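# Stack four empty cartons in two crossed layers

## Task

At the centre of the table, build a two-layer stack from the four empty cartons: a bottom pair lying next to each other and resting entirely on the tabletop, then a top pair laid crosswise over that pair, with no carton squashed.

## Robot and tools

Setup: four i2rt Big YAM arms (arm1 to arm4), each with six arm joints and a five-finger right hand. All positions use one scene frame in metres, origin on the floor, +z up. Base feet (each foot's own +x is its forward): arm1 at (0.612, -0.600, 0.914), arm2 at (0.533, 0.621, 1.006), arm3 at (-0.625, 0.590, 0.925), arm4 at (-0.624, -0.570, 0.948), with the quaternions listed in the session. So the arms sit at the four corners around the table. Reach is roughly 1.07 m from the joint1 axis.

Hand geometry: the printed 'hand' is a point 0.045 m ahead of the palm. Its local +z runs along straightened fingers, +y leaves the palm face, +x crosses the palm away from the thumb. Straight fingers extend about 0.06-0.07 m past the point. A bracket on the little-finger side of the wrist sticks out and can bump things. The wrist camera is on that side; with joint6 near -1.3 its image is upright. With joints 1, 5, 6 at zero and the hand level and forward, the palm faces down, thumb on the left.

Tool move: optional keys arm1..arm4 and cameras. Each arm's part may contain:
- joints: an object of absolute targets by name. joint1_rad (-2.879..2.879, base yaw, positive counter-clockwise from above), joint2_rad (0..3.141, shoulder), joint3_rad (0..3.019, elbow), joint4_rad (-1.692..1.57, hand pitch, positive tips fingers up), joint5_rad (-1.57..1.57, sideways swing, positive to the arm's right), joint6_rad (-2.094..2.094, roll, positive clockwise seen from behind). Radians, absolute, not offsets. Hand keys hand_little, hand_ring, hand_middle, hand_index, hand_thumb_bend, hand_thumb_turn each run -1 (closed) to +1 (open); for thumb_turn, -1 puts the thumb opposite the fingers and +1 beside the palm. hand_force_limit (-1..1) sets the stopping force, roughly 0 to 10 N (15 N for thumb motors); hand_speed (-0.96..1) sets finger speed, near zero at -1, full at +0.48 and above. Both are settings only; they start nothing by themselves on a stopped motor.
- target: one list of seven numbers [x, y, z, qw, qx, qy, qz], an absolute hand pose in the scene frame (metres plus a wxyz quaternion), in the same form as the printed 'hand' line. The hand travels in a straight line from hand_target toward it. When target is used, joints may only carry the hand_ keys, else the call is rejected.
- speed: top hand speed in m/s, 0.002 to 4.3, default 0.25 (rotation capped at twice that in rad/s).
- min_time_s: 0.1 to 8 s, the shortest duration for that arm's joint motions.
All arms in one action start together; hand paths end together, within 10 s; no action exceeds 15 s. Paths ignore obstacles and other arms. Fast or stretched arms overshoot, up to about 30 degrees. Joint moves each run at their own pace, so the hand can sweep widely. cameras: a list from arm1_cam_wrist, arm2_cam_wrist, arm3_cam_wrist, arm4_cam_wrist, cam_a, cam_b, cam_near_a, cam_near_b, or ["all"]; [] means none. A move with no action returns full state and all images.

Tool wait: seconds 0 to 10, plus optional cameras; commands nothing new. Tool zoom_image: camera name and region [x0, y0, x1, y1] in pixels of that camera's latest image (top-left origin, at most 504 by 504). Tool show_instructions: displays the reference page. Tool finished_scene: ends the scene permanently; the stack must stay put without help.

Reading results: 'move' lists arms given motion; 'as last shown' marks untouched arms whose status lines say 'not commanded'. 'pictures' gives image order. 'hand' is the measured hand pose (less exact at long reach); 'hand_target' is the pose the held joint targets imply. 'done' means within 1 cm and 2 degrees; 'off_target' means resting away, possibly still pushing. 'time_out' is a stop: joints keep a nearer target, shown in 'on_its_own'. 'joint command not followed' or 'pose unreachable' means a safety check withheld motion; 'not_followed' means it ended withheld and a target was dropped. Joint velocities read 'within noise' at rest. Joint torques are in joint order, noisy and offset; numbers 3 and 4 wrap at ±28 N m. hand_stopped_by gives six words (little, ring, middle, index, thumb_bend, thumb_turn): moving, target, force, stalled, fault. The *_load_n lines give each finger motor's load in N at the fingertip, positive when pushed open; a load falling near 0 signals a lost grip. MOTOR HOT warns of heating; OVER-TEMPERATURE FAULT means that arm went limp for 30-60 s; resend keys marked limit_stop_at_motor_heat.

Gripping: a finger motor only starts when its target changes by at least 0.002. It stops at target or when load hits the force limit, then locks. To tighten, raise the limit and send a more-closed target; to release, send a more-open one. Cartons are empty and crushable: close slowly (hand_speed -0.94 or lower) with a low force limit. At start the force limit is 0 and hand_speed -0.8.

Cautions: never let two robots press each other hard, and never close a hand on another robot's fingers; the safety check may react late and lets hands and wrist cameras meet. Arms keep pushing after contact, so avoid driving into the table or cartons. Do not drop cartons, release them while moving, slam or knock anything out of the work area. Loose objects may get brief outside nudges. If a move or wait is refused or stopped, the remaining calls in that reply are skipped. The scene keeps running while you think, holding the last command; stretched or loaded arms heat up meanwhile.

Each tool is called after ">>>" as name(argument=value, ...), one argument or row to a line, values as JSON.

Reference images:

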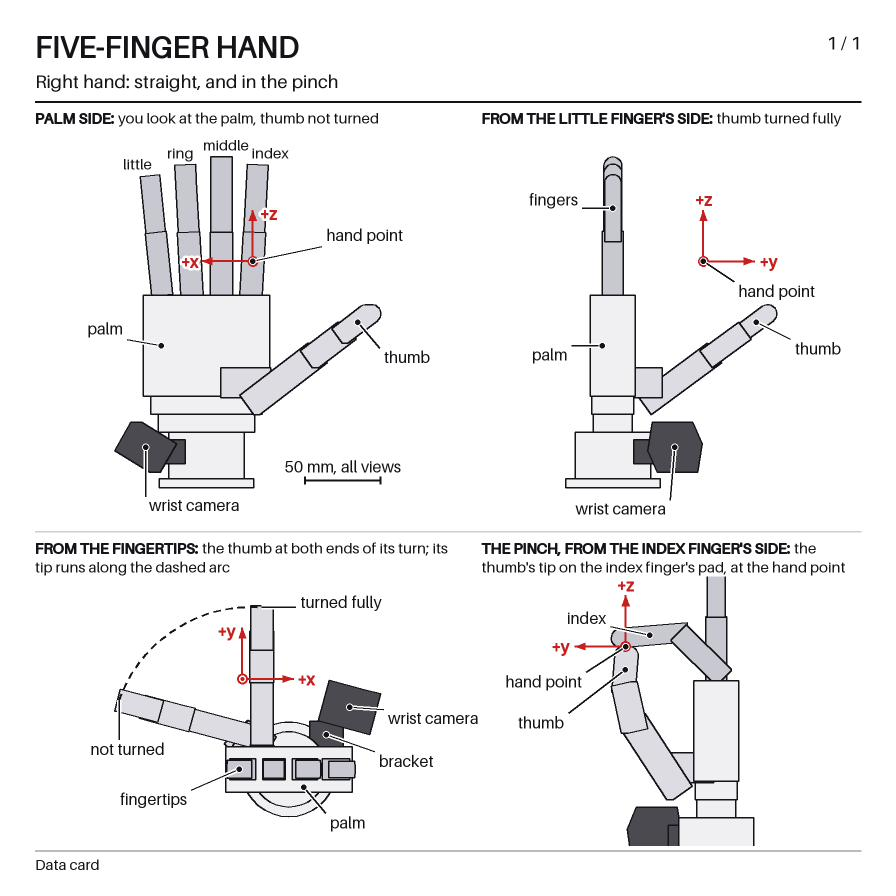

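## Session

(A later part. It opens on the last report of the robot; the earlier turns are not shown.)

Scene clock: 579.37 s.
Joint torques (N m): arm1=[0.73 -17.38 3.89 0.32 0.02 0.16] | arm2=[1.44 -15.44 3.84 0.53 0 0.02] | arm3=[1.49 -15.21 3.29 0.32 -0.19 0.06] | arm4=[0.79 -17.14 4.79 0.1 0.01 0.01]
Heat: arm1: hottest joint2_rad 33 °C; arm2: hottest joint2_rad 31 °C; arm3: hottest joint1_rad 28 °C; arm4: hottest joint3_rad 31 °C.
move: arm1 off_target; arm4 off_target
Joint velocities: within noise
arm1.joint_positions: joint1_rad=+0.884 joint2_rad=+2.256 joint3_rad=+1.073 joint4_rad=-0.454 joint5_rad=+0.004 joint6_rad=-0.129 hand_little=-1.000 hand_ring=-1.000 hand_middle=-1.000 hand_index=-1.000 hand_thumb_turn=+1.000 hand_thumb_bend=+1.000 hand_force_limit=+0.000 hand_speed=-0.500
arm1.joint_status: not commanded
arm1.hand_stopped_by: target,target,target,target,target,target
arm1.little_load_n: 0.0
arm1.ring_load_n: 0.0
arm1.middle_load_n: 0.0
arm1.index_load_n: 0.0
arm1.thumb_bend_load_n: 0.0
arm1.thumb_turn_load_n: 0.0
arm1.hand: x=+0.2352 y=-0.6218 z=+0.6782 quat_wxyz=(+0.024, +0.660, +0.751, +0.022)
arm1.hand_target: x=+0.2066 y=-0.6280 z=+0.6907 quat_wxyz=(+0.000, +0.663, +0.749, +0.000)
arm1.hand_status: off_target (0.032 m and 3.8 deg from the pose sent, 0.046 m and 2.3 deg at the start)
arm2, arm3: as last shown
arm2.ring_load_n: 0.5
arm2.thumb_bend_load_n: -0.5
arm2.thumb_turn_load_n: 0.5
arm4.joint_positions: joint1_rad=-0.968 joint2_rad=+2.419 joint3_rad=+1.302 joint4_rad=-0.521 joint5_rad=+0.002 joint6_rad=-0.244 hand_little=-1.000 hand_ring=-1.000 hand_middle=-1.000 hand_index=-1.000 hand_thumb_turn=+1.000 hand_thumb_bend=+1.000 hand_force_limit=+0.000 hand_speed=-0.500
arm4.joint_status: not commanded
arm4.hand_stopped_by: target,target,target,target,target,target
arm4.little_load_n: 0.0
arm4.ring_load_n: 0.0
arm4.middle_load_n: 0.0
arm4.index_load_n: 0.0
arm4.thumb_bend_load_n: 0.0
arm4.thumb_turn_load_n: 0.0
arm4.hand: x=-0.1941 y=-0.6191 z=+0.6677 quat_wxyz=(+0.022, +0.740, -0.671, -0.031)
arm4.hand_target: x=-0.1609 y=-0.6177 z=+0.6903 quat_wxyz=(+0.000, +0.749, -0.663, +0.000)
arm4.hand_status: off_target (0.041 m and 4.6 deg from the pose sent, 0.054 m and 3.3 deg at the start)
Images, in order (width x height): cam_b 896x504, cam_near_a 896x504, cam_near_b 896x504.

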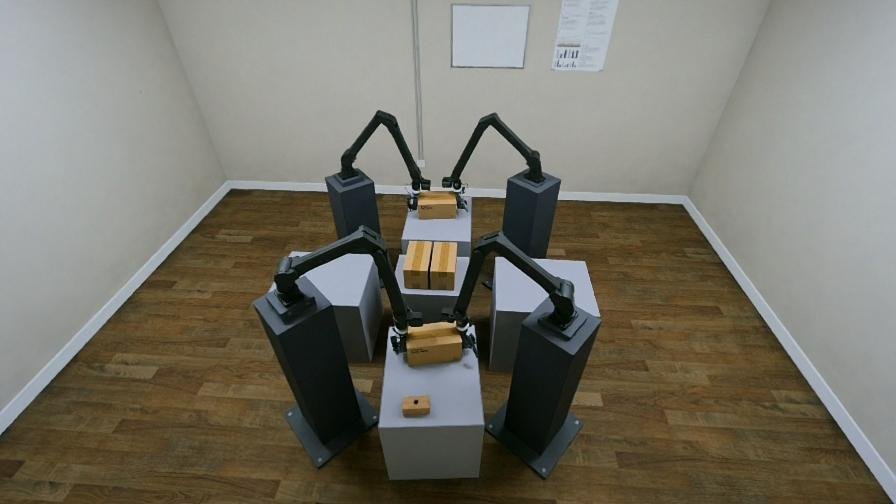

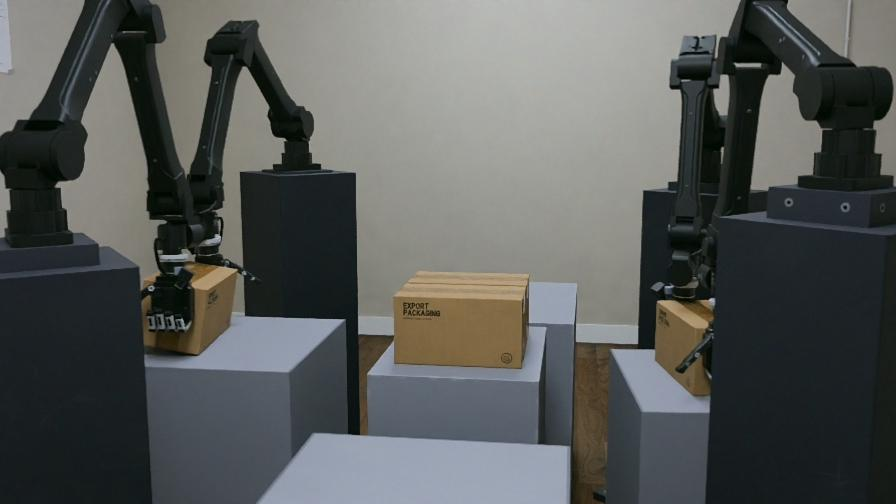

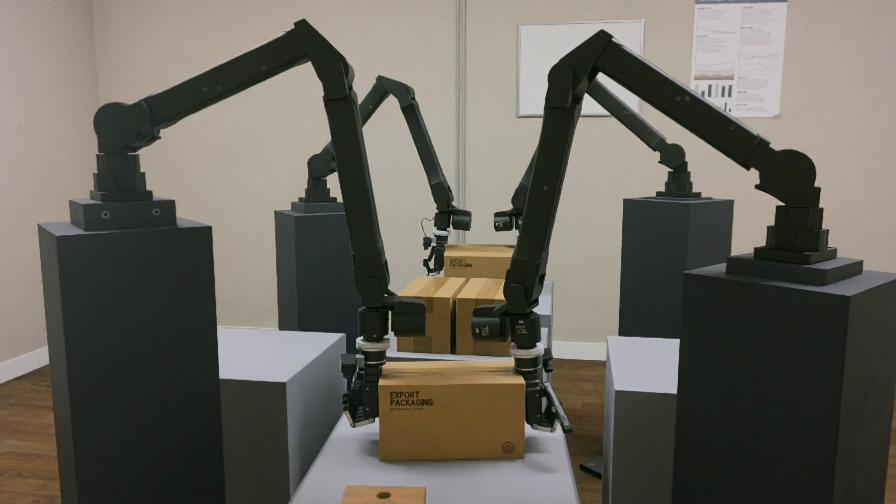

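>>> move(
  arm1={"target": [0.206, -0.628, 0.652, 0, 0.6626, 0.7490, 0], "speed": 0.05},
  arm4={"target": [-0.160, -0.618, 0.652, 0, 0.7490, -0.6626, 0], "speed": 0.05},
)

>>> move(
  arm1={"target": [0.245, -0.623, 0.652, 0, 0.6626, 0.7490, 0], "speed": 0.08},
  arm4={"target": [-0.195, -0.623, 0.652, 0, 0.7490, -0.6626, 0], "speed": 0.08},
)

>>> move(
  arm1={"target": [0.245, -0.608, 0.630, 0, 0.6626, 0.7490, 0], "speed": 0.08},
  arm4={"target": [-0.195, -0.606, 0.630, 0, 0.7490, -0.6626, 0], "speed": 0.08},
  cameras=["cam_a", "cam_b", "cam_near_a", "cam_near_b"],
)

>>> zoom_image(
  camera="cam_near_a",
  region=[120, 220, 260, 380],
)

>>> zoom_image(
  camera="cam_near_a",
  region=[630, 220, 750, 400],
)

>>> zoom_image(
  camera="cam_a",
  region=[480, 200, 600, 300],
)

>>> zoom_image(
  camera="cam_b",
  region=[370, 290, 510, 430],
)

>>> zoom_image(
  camera="cam_b",
  region=[380, 160, 490, 250],
)

Scene clock: 602.93 s.
Joint torques (N m): arm1=[0.5 -14.33 4.52 0.68 0.08 0.16] | arm2=[1.44 -15.44 3.84 0.55 0 0.02] | arm3=[1.32 -15.21 3.3 0.34 -0.19 0.06] | arm4=[0.73 -13.63 6.64 0.84 -0.01 0]
Heat: arm1: hottest joint2_rad 34 °C; arm2: hottest joint2_rad 32 °C; arm3: hottest joint1_rad 28 °C; arm4: hottest joint2_rad 34 °C.
move: arm1 off_target; arm4 off_target
Joint velocities: within noise
arm1.joint_positions: joint1_rad=+0.886 joint2_rad=+2.310 joint3_rad=+1.089 joint4_rad=-0.398 joint5_rad=+0.003 joint6_rad=-0.129 hand_little=-1.000 hand_ring=-1.000 hand_middle=-1.000 hand_index=-1.000 hand_thumb_turn=+1.000 hand_thumb_bend=+1.000 hand_force_limit=+0.000 hand_speed=-0.500
arm1.joint_status: not commanded
arm1.hand_stopped_by: target,target,target,target,target,target
arm1.little_load_n: 0.0
arm1.ring_load_n: 0.0
arm1.middle_load_n: 0.0
arm1.index_load_n: 0.0
arm1.thumb_bend_load_n: 0.0
arm1.thumb_turn_load_n: 0.0
arm1.hand: x=+0.2311 y=-0.6228 z=+0.6552 quat_wxyz=(+0.018, +0.659, +0.751, +0.016)
arm1.hand_target: x=+0.2066 y=-0.6279 z=+0.6531 quat_wxyz=(+0.000, +0.663, +0.749, +0.000)
arm1.hand_status: off_target (0.026 m and 2.8 deg from the pose sent, 0.040 m and 3.8 deg at the start)
arm2, arm3: as last shown
arm2.thumb_bend_load_n: 0.0
arm2.thumb_turn_load_n: -0.5
arm3.little_load_n: 0.0
arm4.joint_positions: joint1_rad=-0.968 joint2_rad=+2.455 joint3_rad=+1.305 joint4_rad=-0.489 joint5_rad=+0.002 joint6_rad=-0.244 hand_little=-1.000 hand_ring=-1.000 hand_middle=-1.000 hand_index=-1.000 hand_thumb_turn=+1.000 hand_thumb_bend=+1.000 hand_force_limit=+0.000 hand_speed=-0.500
arm4.joint_status: not commanded
arm4.hand_stopped_by: target,target,target,target,target,target
arm4.little_load_n: 0.0
arm4.ring_load_n: 0.0
arm4.middle_load_n: 0.0
arm4.index_load_n: 0.0
arm4.thumb_bend_load_n: 0.0
arm4.thumb_turn_load_n: 0.0
arm4.hand: x=-0.1987 y=-0.6184 z=+0.6507 quat_wxyz=(+0.022, +0.740, -0.671, -0.032)
arm4.hand_target: x=-0.1610 y=-0.6176 z=+0.6540 quat_wxyz=(+0.000, +0.749, -0.663, +0.000)
arm4.hand_status: off_target (0.039 m and 4.6 deg from the pose sent, 0.037 m and 4.6 deg at the start)
pictures: none

Scene clock: 604.03 s.
Joint torques (N m): arm1=[-0.44 -15.33 1.58 0.34 0.1 0.07] | arm2=[1.49 -15.44 3.84 0.54 0 0.02] | arm3=[1.44 -15.27 3.32 0.31 -0.2 0.05] | arm4=[-0.73 -15.27 2.77 0.4 0.01 0.04]
Heat: arm1: hottest joint2_rad 34 °C; arm2: hottest joint2_rad 32 °C; arm3: hottest joint1_rad 28 °C; arm4: hottest joint2_rad 34 °C.
move: arm1 done; arm4 off_target
Joint velocities: within noise
arm1.joint_positions: joint1_rad=+0.886 joint2_rad=+2.299 joint3_rad=+1.007 joint4_rad=-0.301 joint5_rad=+0.003 joint6_rad=-0.129 hand_little=-1.000 hand_ring=-1.000 hand_middle=-1.000 hand_index=-1.000 hand_thumb_turn=+1.000 hand_thumb_bend=+1.000 hand_force_limit=+0.000 hand_speed=-0.500
arm1.joint_status: not commanded
arm1.hand_stopped_by: target,target,target,target,target,target
arm1.little_load_n: 0.0
arm1.ring_load_n: 0.0
arm1.middle_load_n: -0.5
arm1.index_load_n: 0.0
arm1.thumb_bend_load_n: 0.0
arm1.thumb_turn_load_n: 0.0
arm1.hand: x=+0.2519 y=-0.6228 z=+0.6485 quat_wxyz=(+0.008, +0.660, +0.752, +0.007)
arm1.hand_target: x=+0.2450 y=-0.6229 z=+0.6521 quat_wxyz=(+0.000, +0.663, +0.749, +0.000)
arm1.hand_status: done (0.008 m and 1.3 deg from the pose sent, 0.014 m and 2.8 deg at the start)
arm2, arm3: as last shown
arm2.ring_load_n: 0.0
arm2.thumb_bend_load_n: -0.5
arm2.thumb_turn_load_n: 0.0
arm4.joint_positions: joint1_rad=-0.968 joint2_rad=+2.451 joint3_rad=+1.248 joint4_rad=-0.399 joint5_rad=+0.002 joint6_rad=-0.267 hand_little=-1.000 hand_ring=-1.000 hand_middle=-1.000 hand_index=-1.000 hand_thumb_turn=+1.000 hand_thumb_bend=+1.000 hand_force_limit=+0.000 hand_speed=-0.500
arm4.joint_status: not commanded
arm4.hand_stopped_by: target,target,target,target,target,target
arm4.little_load_n: 0.0
arm4.ring_load_n: 0.0
arm4.middle_load_n: 0.0
arm4.index_load_n: 0.0
arm4.thumb_bend_load_n: 0.0
arm4.thumb_turn_load_n: 0.0
arm4.hand: x=-0.2091 y=-0.6184 z=+0.6414 quat_wxyz=(+0.011, +0.748, -0.663, -0.017)
arm4.hand_target: x=-0.1951 y=-0.6230 z=+0.6520 quat_wxyz=(+0.000, +0.749, -0.663, +0.000)
arm4.hand_status: off_target (0.018 m and 2.3 deg from the pose sent, 0.006 m and 4.6 deg at the start)
pictures: none

Scene clock: 605.07 s.
Joint torques (N m): arm1=[-0.91 -13.16 2.5 0.35 0.1 -0.1] | arm2=[1.44 -15.44 3.85 0.54 0 0.02] | arm3=[1.49 -15.21 3.32 0.27 -0.19 0.06] | arm4=[0.32 -12.51 4 0.49 0.03 0.21]
Heat: arm1: hottest joint2_rad 34 °C; arm2: hottest joint2_rad 32 °C; arm3: hottest joint1_rad 28 °C; arm4: hottest joint2_rad 34 °C.
move: arm1 done; arm4 done
Joint velocities: within noise
arm1.joint_positions: joint1_rad=+0.856 joint2_rad=+2.331 joint3_rad=+1.014 joint4_rad=-0.264 joint5_rad=+0.003 joint6_rad=-0.144 hand_little=-1.000 hand_ring=-1.000 hand_middle=-1.000 hand_index=-1.000 hand_thumb_turn=+1.000 hand_thumb_bend=+1.000 hand_force_limit=+0.000 hand_speed=-0.500
arm1.joint_status: not commanded
arm1.hand_stopped_by: target,target,target,target,target,target
arm1.little_load_n: 0.0
arm1.ring_load_n: 0.0
arm1.middle_load_n: 0.0
arm1.index_load_n: 0.5
arm1.thumb_bend_load_n: 0.0
arm1.thumb_turn_load_n: 0.0
arm1.hand: x=+0.2506 y=-0.6112 z=+0.6352 quat_wxyz=(+0.004, +0.665, +0.747, +0.003)
arm1.hand_target: x=+0.2452 y=-0.6080 z=+0.6301 quat_wxyz=(+0.000, +0.663, +0.749, +0.000)
arm1.hand_status: done (0.008 m and 0.7 deg from the pose sent, 0.025 m and 1.3 deg at the start)
arm2, arm3: as last shown
arm2.ring_load_n: 0.5
arm2.thumb_bend_load_n: 0.0
arm3.little_load_n: 0.5
arm4.joint_positions: joint1_rad=-0.945 joint2_rad=+2.462 joint3_rad=+1.248 joint4_rad=-0.366 joint5_rad=+0.002 joint6_rad=-0.248 hand_little=-1.000 hand_ring=-1.000 hand_middle=-1.000 hand_index=-1.000 hand_thumb_turn=+1.000 hand_thumb_bend=+1.000 hand_force_limit=+0.000 hand_speed=-0.500
arm4.joint_status: not commanded
arm4.hand_stopped_by: target,target,target,target,target,target
arm4.little_load_n: 0.0
arm4.ring_load_n: 0.0
arm4.middle_load_n: 0.0
arm4.index_load_n: 0.0
arm4.thumb_bend_load_n: -0.5
arm4.thumb_turn_load_n: 0.0
arm4.hand: x=-0.2038 y=-0.6080 z=+0.6344 quat_wxyz=(+0.005, +0.749, -0.662, -0.007)
arm4.hand_target: x=-0.1950 y=-0.6061 z=+0.6303 quat_wxyz=(+0.000, +0.749, -0.663, +0.000)
arm4.hand_status: done (0.010 m and 1.0 deg from the pose sent, 0.022 m and 2.3 deg at the start)
Images, in order (width x height): cam_a 896x504, cam_b 896x504, cam_near_a 896x504, cam_near_b 896x504.

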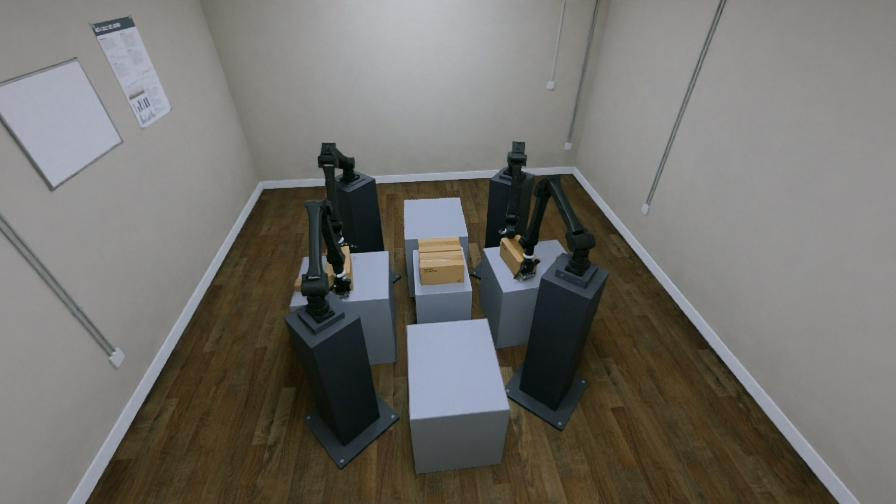

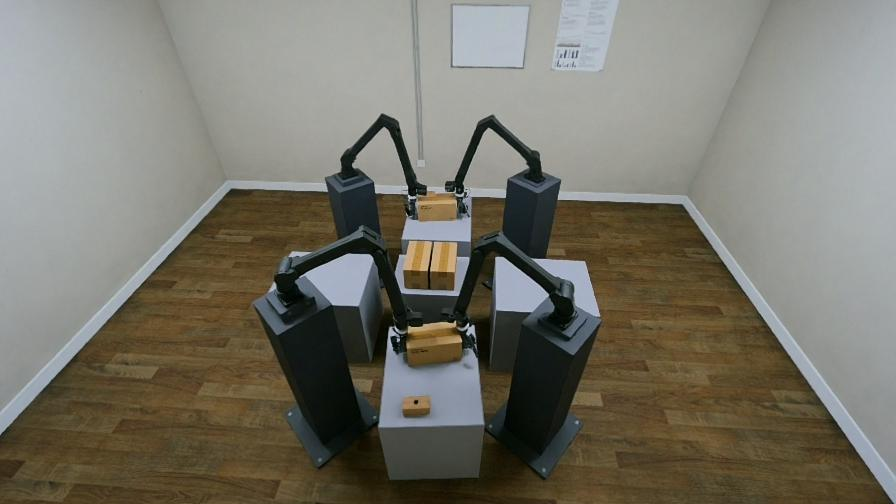

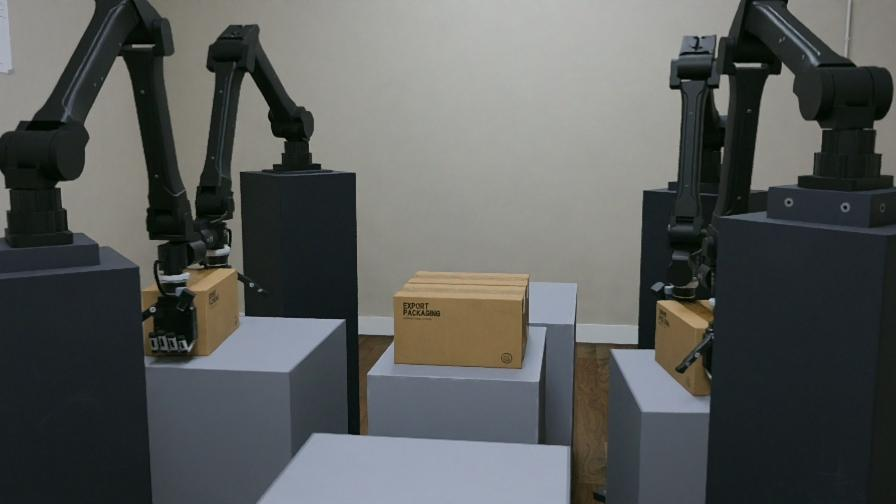

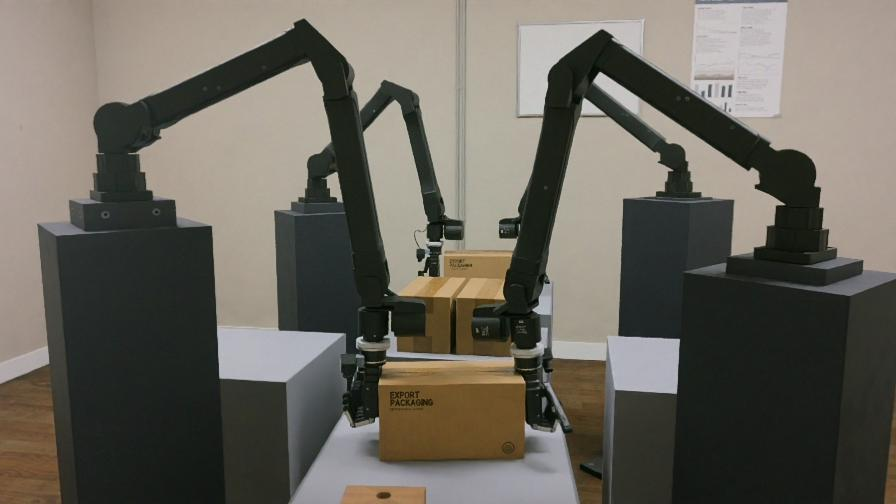

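Scaled by 3.150.

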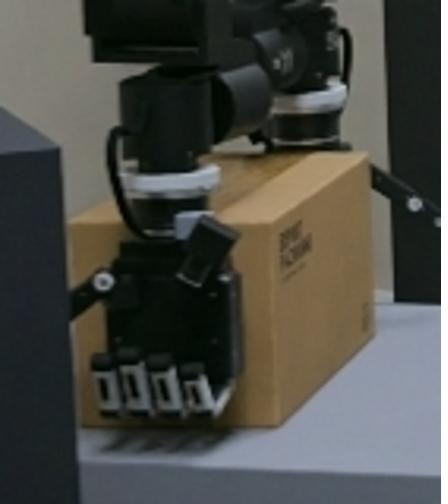

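Scaled by 2.800.

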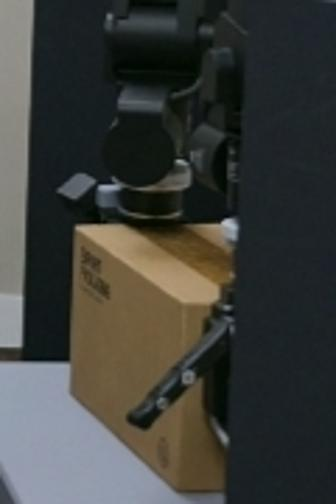

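Scaled by 4.200.

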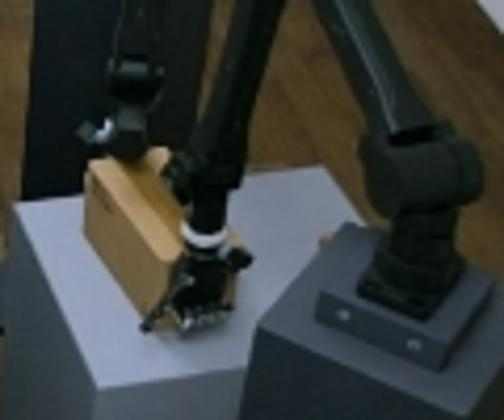

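Scaled by 3.600.

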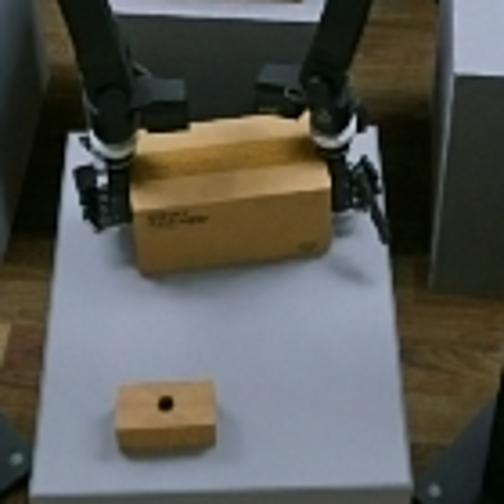

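Scaled by 4.582.

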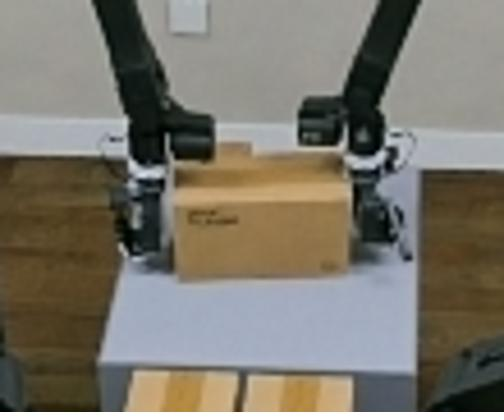

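>>> move(
  arm1={"target": [0.204, -0.613, 0.630, 0, 0.6626, 0.7490, 0], "speed": 0.06},
  arm4={"target": [-0.162, -0.602, 0.630, 0, 0.7490, -0.6626, 0], "speed": 0.06},
  arm2={"target": [0.138, 0.513, 0.576, 0, 0.6293, 0.7771, 0], "speed": 0.06},
  arm3={"target": [-0.228, 0.503, 0.578, 0, 0.7771, -0.6293, 0], "speed": 0.06},
)

>>> move(
  arm1={"target": [0.204, -0.613, 0.670, 0, 0.6626, 0.7490, 0], "speed": 0.05},
  arm4={"target": [-0.162, -0.602, 0.670, 0, 0.7490, -0.6626, 0], "speed": 0.05},
  arm2={"target": [0.138, 0.513, 0.616, 0, 0.6293, 0.7771, 0], "speed": 0.05},
  arm3={"target": [-0.228, 0.503, 0.618, 0, 0.7771, -0.6293, 0], "speed": 0.05},
  cameras=["cam_b", "cam_near_a", "cam_near_b"],
)

>>> zoom_image(
  camera="cam_near_a",
  region=[120, 220, 260, 380],
)

>>> zoom_image(
  camera="cam_near_b",
  region=[290, 230, 630, 490],
)

>>> zoom_image(
  camera="cam_near_a",
  region=[630, 220, 750, 400],
)

Scene clock: 623.70 s.
Joint torques (N m): arm1=[0.32 -14.33 5.93 0.35 0.06 0.01] | arm2=[1.44 -15.62 4.56 0.68 0 0.01] | arm3=[1.96 -14.15 4.67 0.76 -0.2 -0.03] | arm4=[1.14 -13.27 7.57 0.08 -0.02 0.18]
Heat: arm1: hottest joint2_rad 33 °C; arm2: hottest joint2_rad 32 °C; arm3: hottest joint2_rad 28 °C; arm4: hottest joint2_rad 33 °C.
move: arm1 off_target; arm2 off_target; arm3 off_target; arm4 off_target
Joint velocities: within noise
arm1.joint_positions: joint1_rad=+0.856 joint2_rad=+2.365 joint3_rad=+1.087 joint4_rad=-0.360 joint5_rad=+0.004 joint6_rad=-0.144 hand_little=-1.000 hand_ring=-1.000 hand_middle=-1.000 hand_index=-1.000 hand_thumb_turn=+1.000 hand_thumb_bend=+1.000 hand_force_limit=+0.000 hand_speed=-0.500
arm1.joint_status: not commanded
arm1.hand_stopped_by: target,target,target,target,target,target
arm1.little_load_n: 0.0
arm1.ring_load_n: 0.0
arm1.middle_load_n: 0.0
arm1.index_load_n: 0.0
arm1.thumb_bend_load_n: 0.0
arm1.thumb_turn_load_n: 0.0
arm1.hand: x=+0.2440 y=-0.6108 z=+0.6328 quat_wxyz=(+0.025, +0.665, +0.746, +0.022)
arm1.hand_target: x=+0.2049 y=-0.6130 z=+0.6323 quat_wxyz=(+0.000, +0.663, +0.749, +0.000)
arm1.hand_status: off_target (0.040 m and 3.9 deg from the pose sent, 0.047 m and 0.7 deg at the start)
arm2.joint_positions: joint1_rad=-0.623 joint2_rad=+2.730 joint3_rad=+1.331 joint4_rad=-0.193 joint5_rad=+0.003 joint6_rad=-0.019 hand_little=-1.000 hand_ring=-1.000 hand_middle=-1.000 hand_index=-1.000 hand_thumb_turn=+1.000 hand_thumb_bend=+1.000 hand_force_limit=+0.000 hand_speed=-0.500
arm2.joint_status: not commanded
arm2.hand_stopped_by: target,target,target,target,target,target
arm2.little_load_n: 0.0
arm2.ring_load_n: 0.0
arm2.middle_load_n: 0.0
arm2.index_load_n: 0.0
arm2.thumb_bend_load_n: 0.0
arm2.thumb_turn_load_n: 0.0
arm2.hand: x=+0.1492 y=+0.5190 z=+0.5841 quat_wxyz=(-0.005, -0.631, -0.776, -0.008)
arm2.hand_target: x=+0.1383 y=+0.5130 z=+0.5765 quat_wxyz=(+0.000, -0.629, -0.777, +0.000)
arm2.hand_status: off_target (0.015 m and 1.1 deg from the pose sent, 0.014 m and 0.4 deg at the start)
arm3.joint_positions: joint1_rad=+0.431 joint2_rad=+2.533 joint3_rad=+1.195 joint4_rad=-0.282 joint5_rad=+0.010 joint6_rad=-0.429 hand_little=-1.000 hand_ring=-1.000 hand_middle=-1.000 hand_index=-1.000 hand_thumb_turn=+1.000 hand_thumb_bend=+1.000 hand_force_limit=+0.000 hand_speed=-0.500
arm3.joint_status: not commanded
arm3.hand_stopped_by: target,target,target,target,target,target
arm3.little_load_n: 0.0
arm3.ring_load_n: 0.0
arm3.middle_load_n: 0.0
arm3.index_load_n: 0.0
arm3.thumb_bend_load_n: 0.0
arm3.thumb_turn_load_n: 0.0
arm3.hand: x=-0.2526 y=+0.4997 z=+0.5850 quat_wxyz=(+0.010, +0.769, -0.639, -0.016)
arm3.hand_target: x=-0.2285 y=+0.5032 z=+0.5791 quat_wxyz=(+0.000, +0.777, -0.629, +0.000)
arm3.hand_status: off_target (0.026 m and 2.6 deg from the pose sent, 0.026 m and 1.5 deg at the start)
arm4.joint_positions: joint1_rad=-0.944 joint2_rad=+2.497 joint3_rad=+1.297 joint4_rad=-0.433 joint5_rad=+0.002 joint6_rad=-0.233 hand_little=-1.000 hand_ring=-1.000 hand_middle=-1.000 hand_index=-1.000 hand_thumb_turn=+1.000 hand_thumb_bend=+1.000 hand_force_limit=+0.000 hand_speed=-0.500
arm4.joint_status: not commanded
arm4.hand_stopped_by: target,target,target,target,target,target
arm4.little_load_n: 0.0
arm4.ring_load_n: 0.0
arm4.middle_load_n: 0.0
arm4.index_load_n: 0.0
arm4.thumb_bend_load_n: 0.0
arm4.thumb_turn_load_n: -0.5
arm4.hand: x=-0.2061 y=-0.6061 z=+0.6285 quat_wxyz=(+0.021, +0.744, -0.667, -0.029)
arm4.hand_target: x=-0.1632 y=-0.6015 z=+0.6325 quat_wxyz=(-0.001, +0.749, -0.663, +0.000)
arm4.hand_status: off_target (0.044 m and 4.1 deg from the pose sent, 0.043 m and 1.1 deg at the start)
pictures: none

Scene clock: 625.00 s.
Joint torques (N m): arm1=[0.38 -17.9 4.16 0.4 0.06 0.01] | arm2=[1.44 -18.61 2.5 0.57 -0.01 0.01] | arm3=[1.14 -18.32 2.06 0.36 -0.2 -0.02] | arm4=[1.08 -17.79 5.18 0.25 -0.04 0.17]
Heat: arm1: hottest joint2_rad 33 °C; arm2: hottest joint2_rad 32 °C; arm3: hottest joint2_rad 28 °C; arm4: hottest joint2_rad 33 °C.
move: arm1 off_target; arm2 off_target; arm3 off_target; arm4 off_target
Joint velocities: within noise
arm1.joint_positions: joint1_rad=+0.856 joint2_rad=+2.311 joint3_rad=+1.083 joint4_rad=-0.426 joint5_rad=+0.004 joint6_rad=-0.144 hand_little=-1.000 hand_ring=-1.000 hand_middle=-1.000 hand_index=-1.000 hand_thumb_turn=+1.000 hand_thumb_bend=+1.000 hand_force_limit=+0.000 hand_speed=-0.500
arm1.joint_status: not commanded
arm1.hand_stopped_by: target,target,target,target,target,target
arm1.little_load_n: 0.0
arm1.ring_load_n: 0.0
arm1.middle_load_n: 0.0
arm1.index_load_n: 0.0
arm1.thumb_bend_load_n: 0.0
arm1.thumb_turn_load_n: 0.0
arm1.hand: x=+0.2424 y=-0.6107 z=+0.6569 quat_wxyz=(+0.032, +0.664, +0.746, +0.027)
arm1.hand_target: x=+0.2050 y=-0.6131 z=+0.6712 quat_wxyz=(+0.000, +0.663, +0.749, +0.000)
arm1.hand_status: off_target (0.041 m and 4.8 deg from the pose sent, 0.055 m and 3.9 deg at the start)
arm2.joint_positions: joint1_rad=-0.623 joint2_rad=+2.674 joint3_rad=+1.281 joint4_rad=-0.219 joint5_rad=+0.003 joint6_rad=-0.019 hand_little=-1.000 hand_ring=-1.000 hand_middle=-1.000 hand_index=-1.000 hand_thumb_turn=+1.000 hand_thumb_bend=+1.000 hand_force_limit=+0.000 hand_speed=-0.500
arm2.joint_status: not commanded
arm2.hand_stopped_by: target,target,target,target,target,target
arm2.little_load_n: 0.0
arm2.ring_load_n: 0.0
arm2.middle_load_n: 0.0
arm2.index_load_n: 0.0
arm2.thumb_bend_load_n: 0.0
arm2.thumb_turn_load_n: 0.0
arm2.hand: x=+0.1572 y=+0.5205 z=+0.6067 quat_wxyz=(-0.011, -0.631, -0.776, -0.015)
arm2.hand_target: x=+0.1384 y=+0.5129 z=+0.6160 quat_wxyz=(+0.000, -0.629, -0.777, +0.000)
arm2.hand_status: off_target (0.023 m and 2.2 deg from the pose sent, 0.034 m and 1.1 deg at the start)
arm3.joint_positions: joint1_rad=+0.441 joint2_rad=+2.486 joint3_rad=+1.182 joint4_rad=-0.321 joint5_rad=+0.010 joint6_rad=-0.429 hand_little=-1.000 hand_ring=-1.000 hand_middle=-1.000 hand_index=-1.000 hand_thumb_turn=+1.000 hand_thumb_bend=+1.000 hand_force_limit=+0.000 hand_speed=-0.500
arm3.joint_status: not commanded
arm3.hand_stopped_by: target,target,target,target,target,target
arm3.little_load_n: 0.0
arm3.ring_load_n: 0.0
arm3.middle_load_n: 0.0
arm3.index_load_n: 0.0
arm3.thumb_bend_load_n: 0.0
arm3.thumb_turn_load_n: 0.0
arm3.hand: x=-0.2485 y=+0.5027 z=+0.6049 quat_wxyz=(+0.011, +0.772, -0.635, -0.018)
arm3.hand_target: x=-0.2283 y=+0.5031 z=+0.6179 quat_wxyz=(+0.000, +0.777, -0.629, +0.000)
arm3.hand_status: off_target (0.024 m and 2.5 deg from the pose sent, 0.041 m and 2.6 deg at the start)
arm4.joint_positions: joint1_rad=-0.941 joint2_rad=+2.471 joint3_rad=+1.290 joint4_rad=-0.488 joint5_rad=+0.002 joint6_rad=-0.231 hand_little=-1.000 hand_ring=-1.000 hand_middle=-1.000 hand_index=-1.000 hand_thumb_turn=+1.000 hand_thumb_bend=+1.000 hand_force_limit=+0.000 hand_speed=-0.500
arm4.joint_status: not commanded
arm4.hand_stopped_by: target,target,target,target,target,target
arm4.little_load_n: 0.0
arm4.ring_load_n: 0.0
arm4.middle_load_n: 0.0
arm4.index_load_n: 0.0
arm4.thumb_bend_load_n: 0.0
arm4.thumb_turn_load_n: 0.0
arm4.hand: x=-0.2130 y=-0.6041 z=+0.6432 quat_wxyz=(+0.031, +0.744, -0.666, -0.043)
arm4.hand_target: x=-0.1637 y=-0.6015 z=+0.6711 quat_wxyz=(-0.001, +0.749, -0.663, +0.000)
arm4.hand_status: off_target (0.058 m and 6.1 deg from the pose sent, 0.061 m and 4.1 deg at the start)
Images, in order (width x height): cam_b 896x504, cam_near_a 896x504, cam_near_b 896x504.

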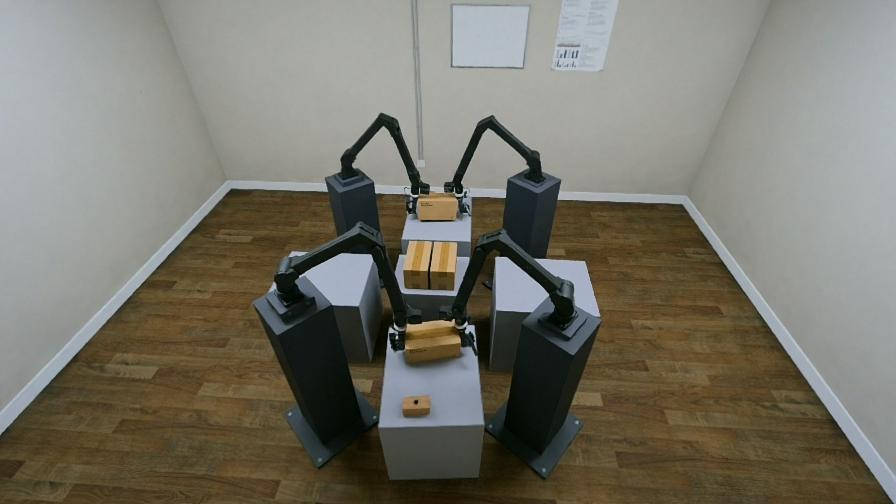

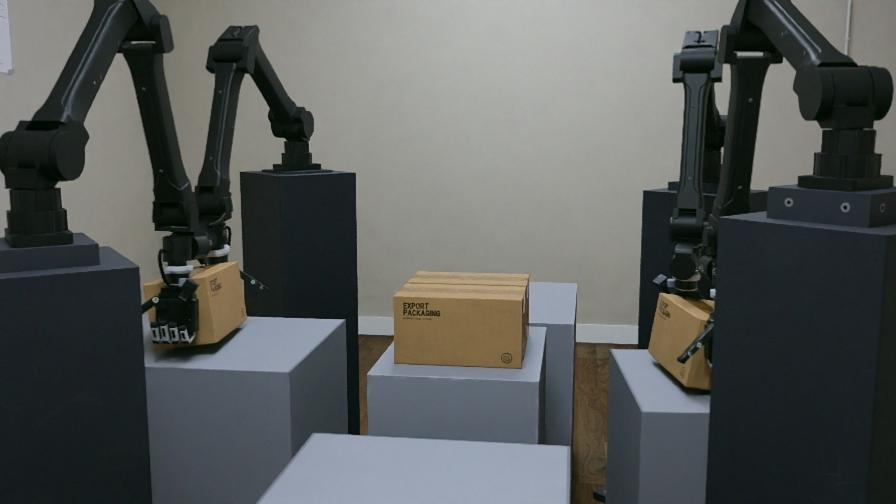

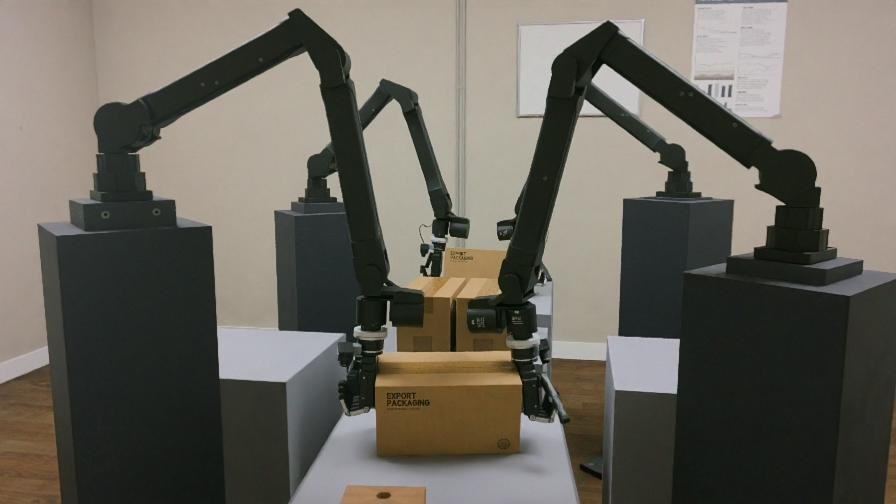

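Scaled by 3.150.

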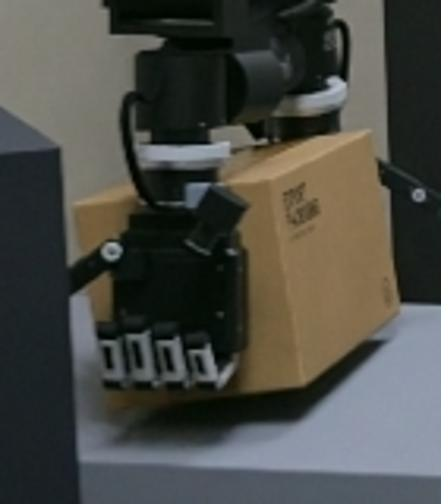

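Scaled by 1.482.

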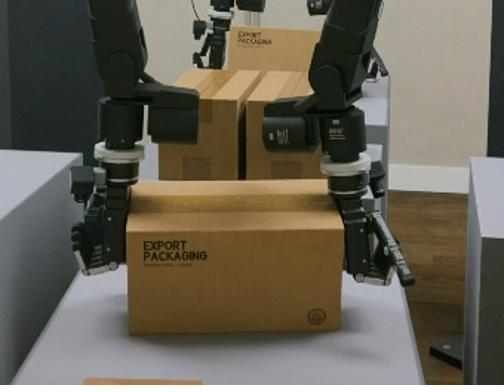

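Scaled by 2.800.

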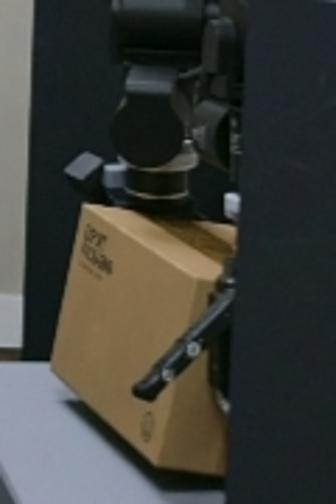

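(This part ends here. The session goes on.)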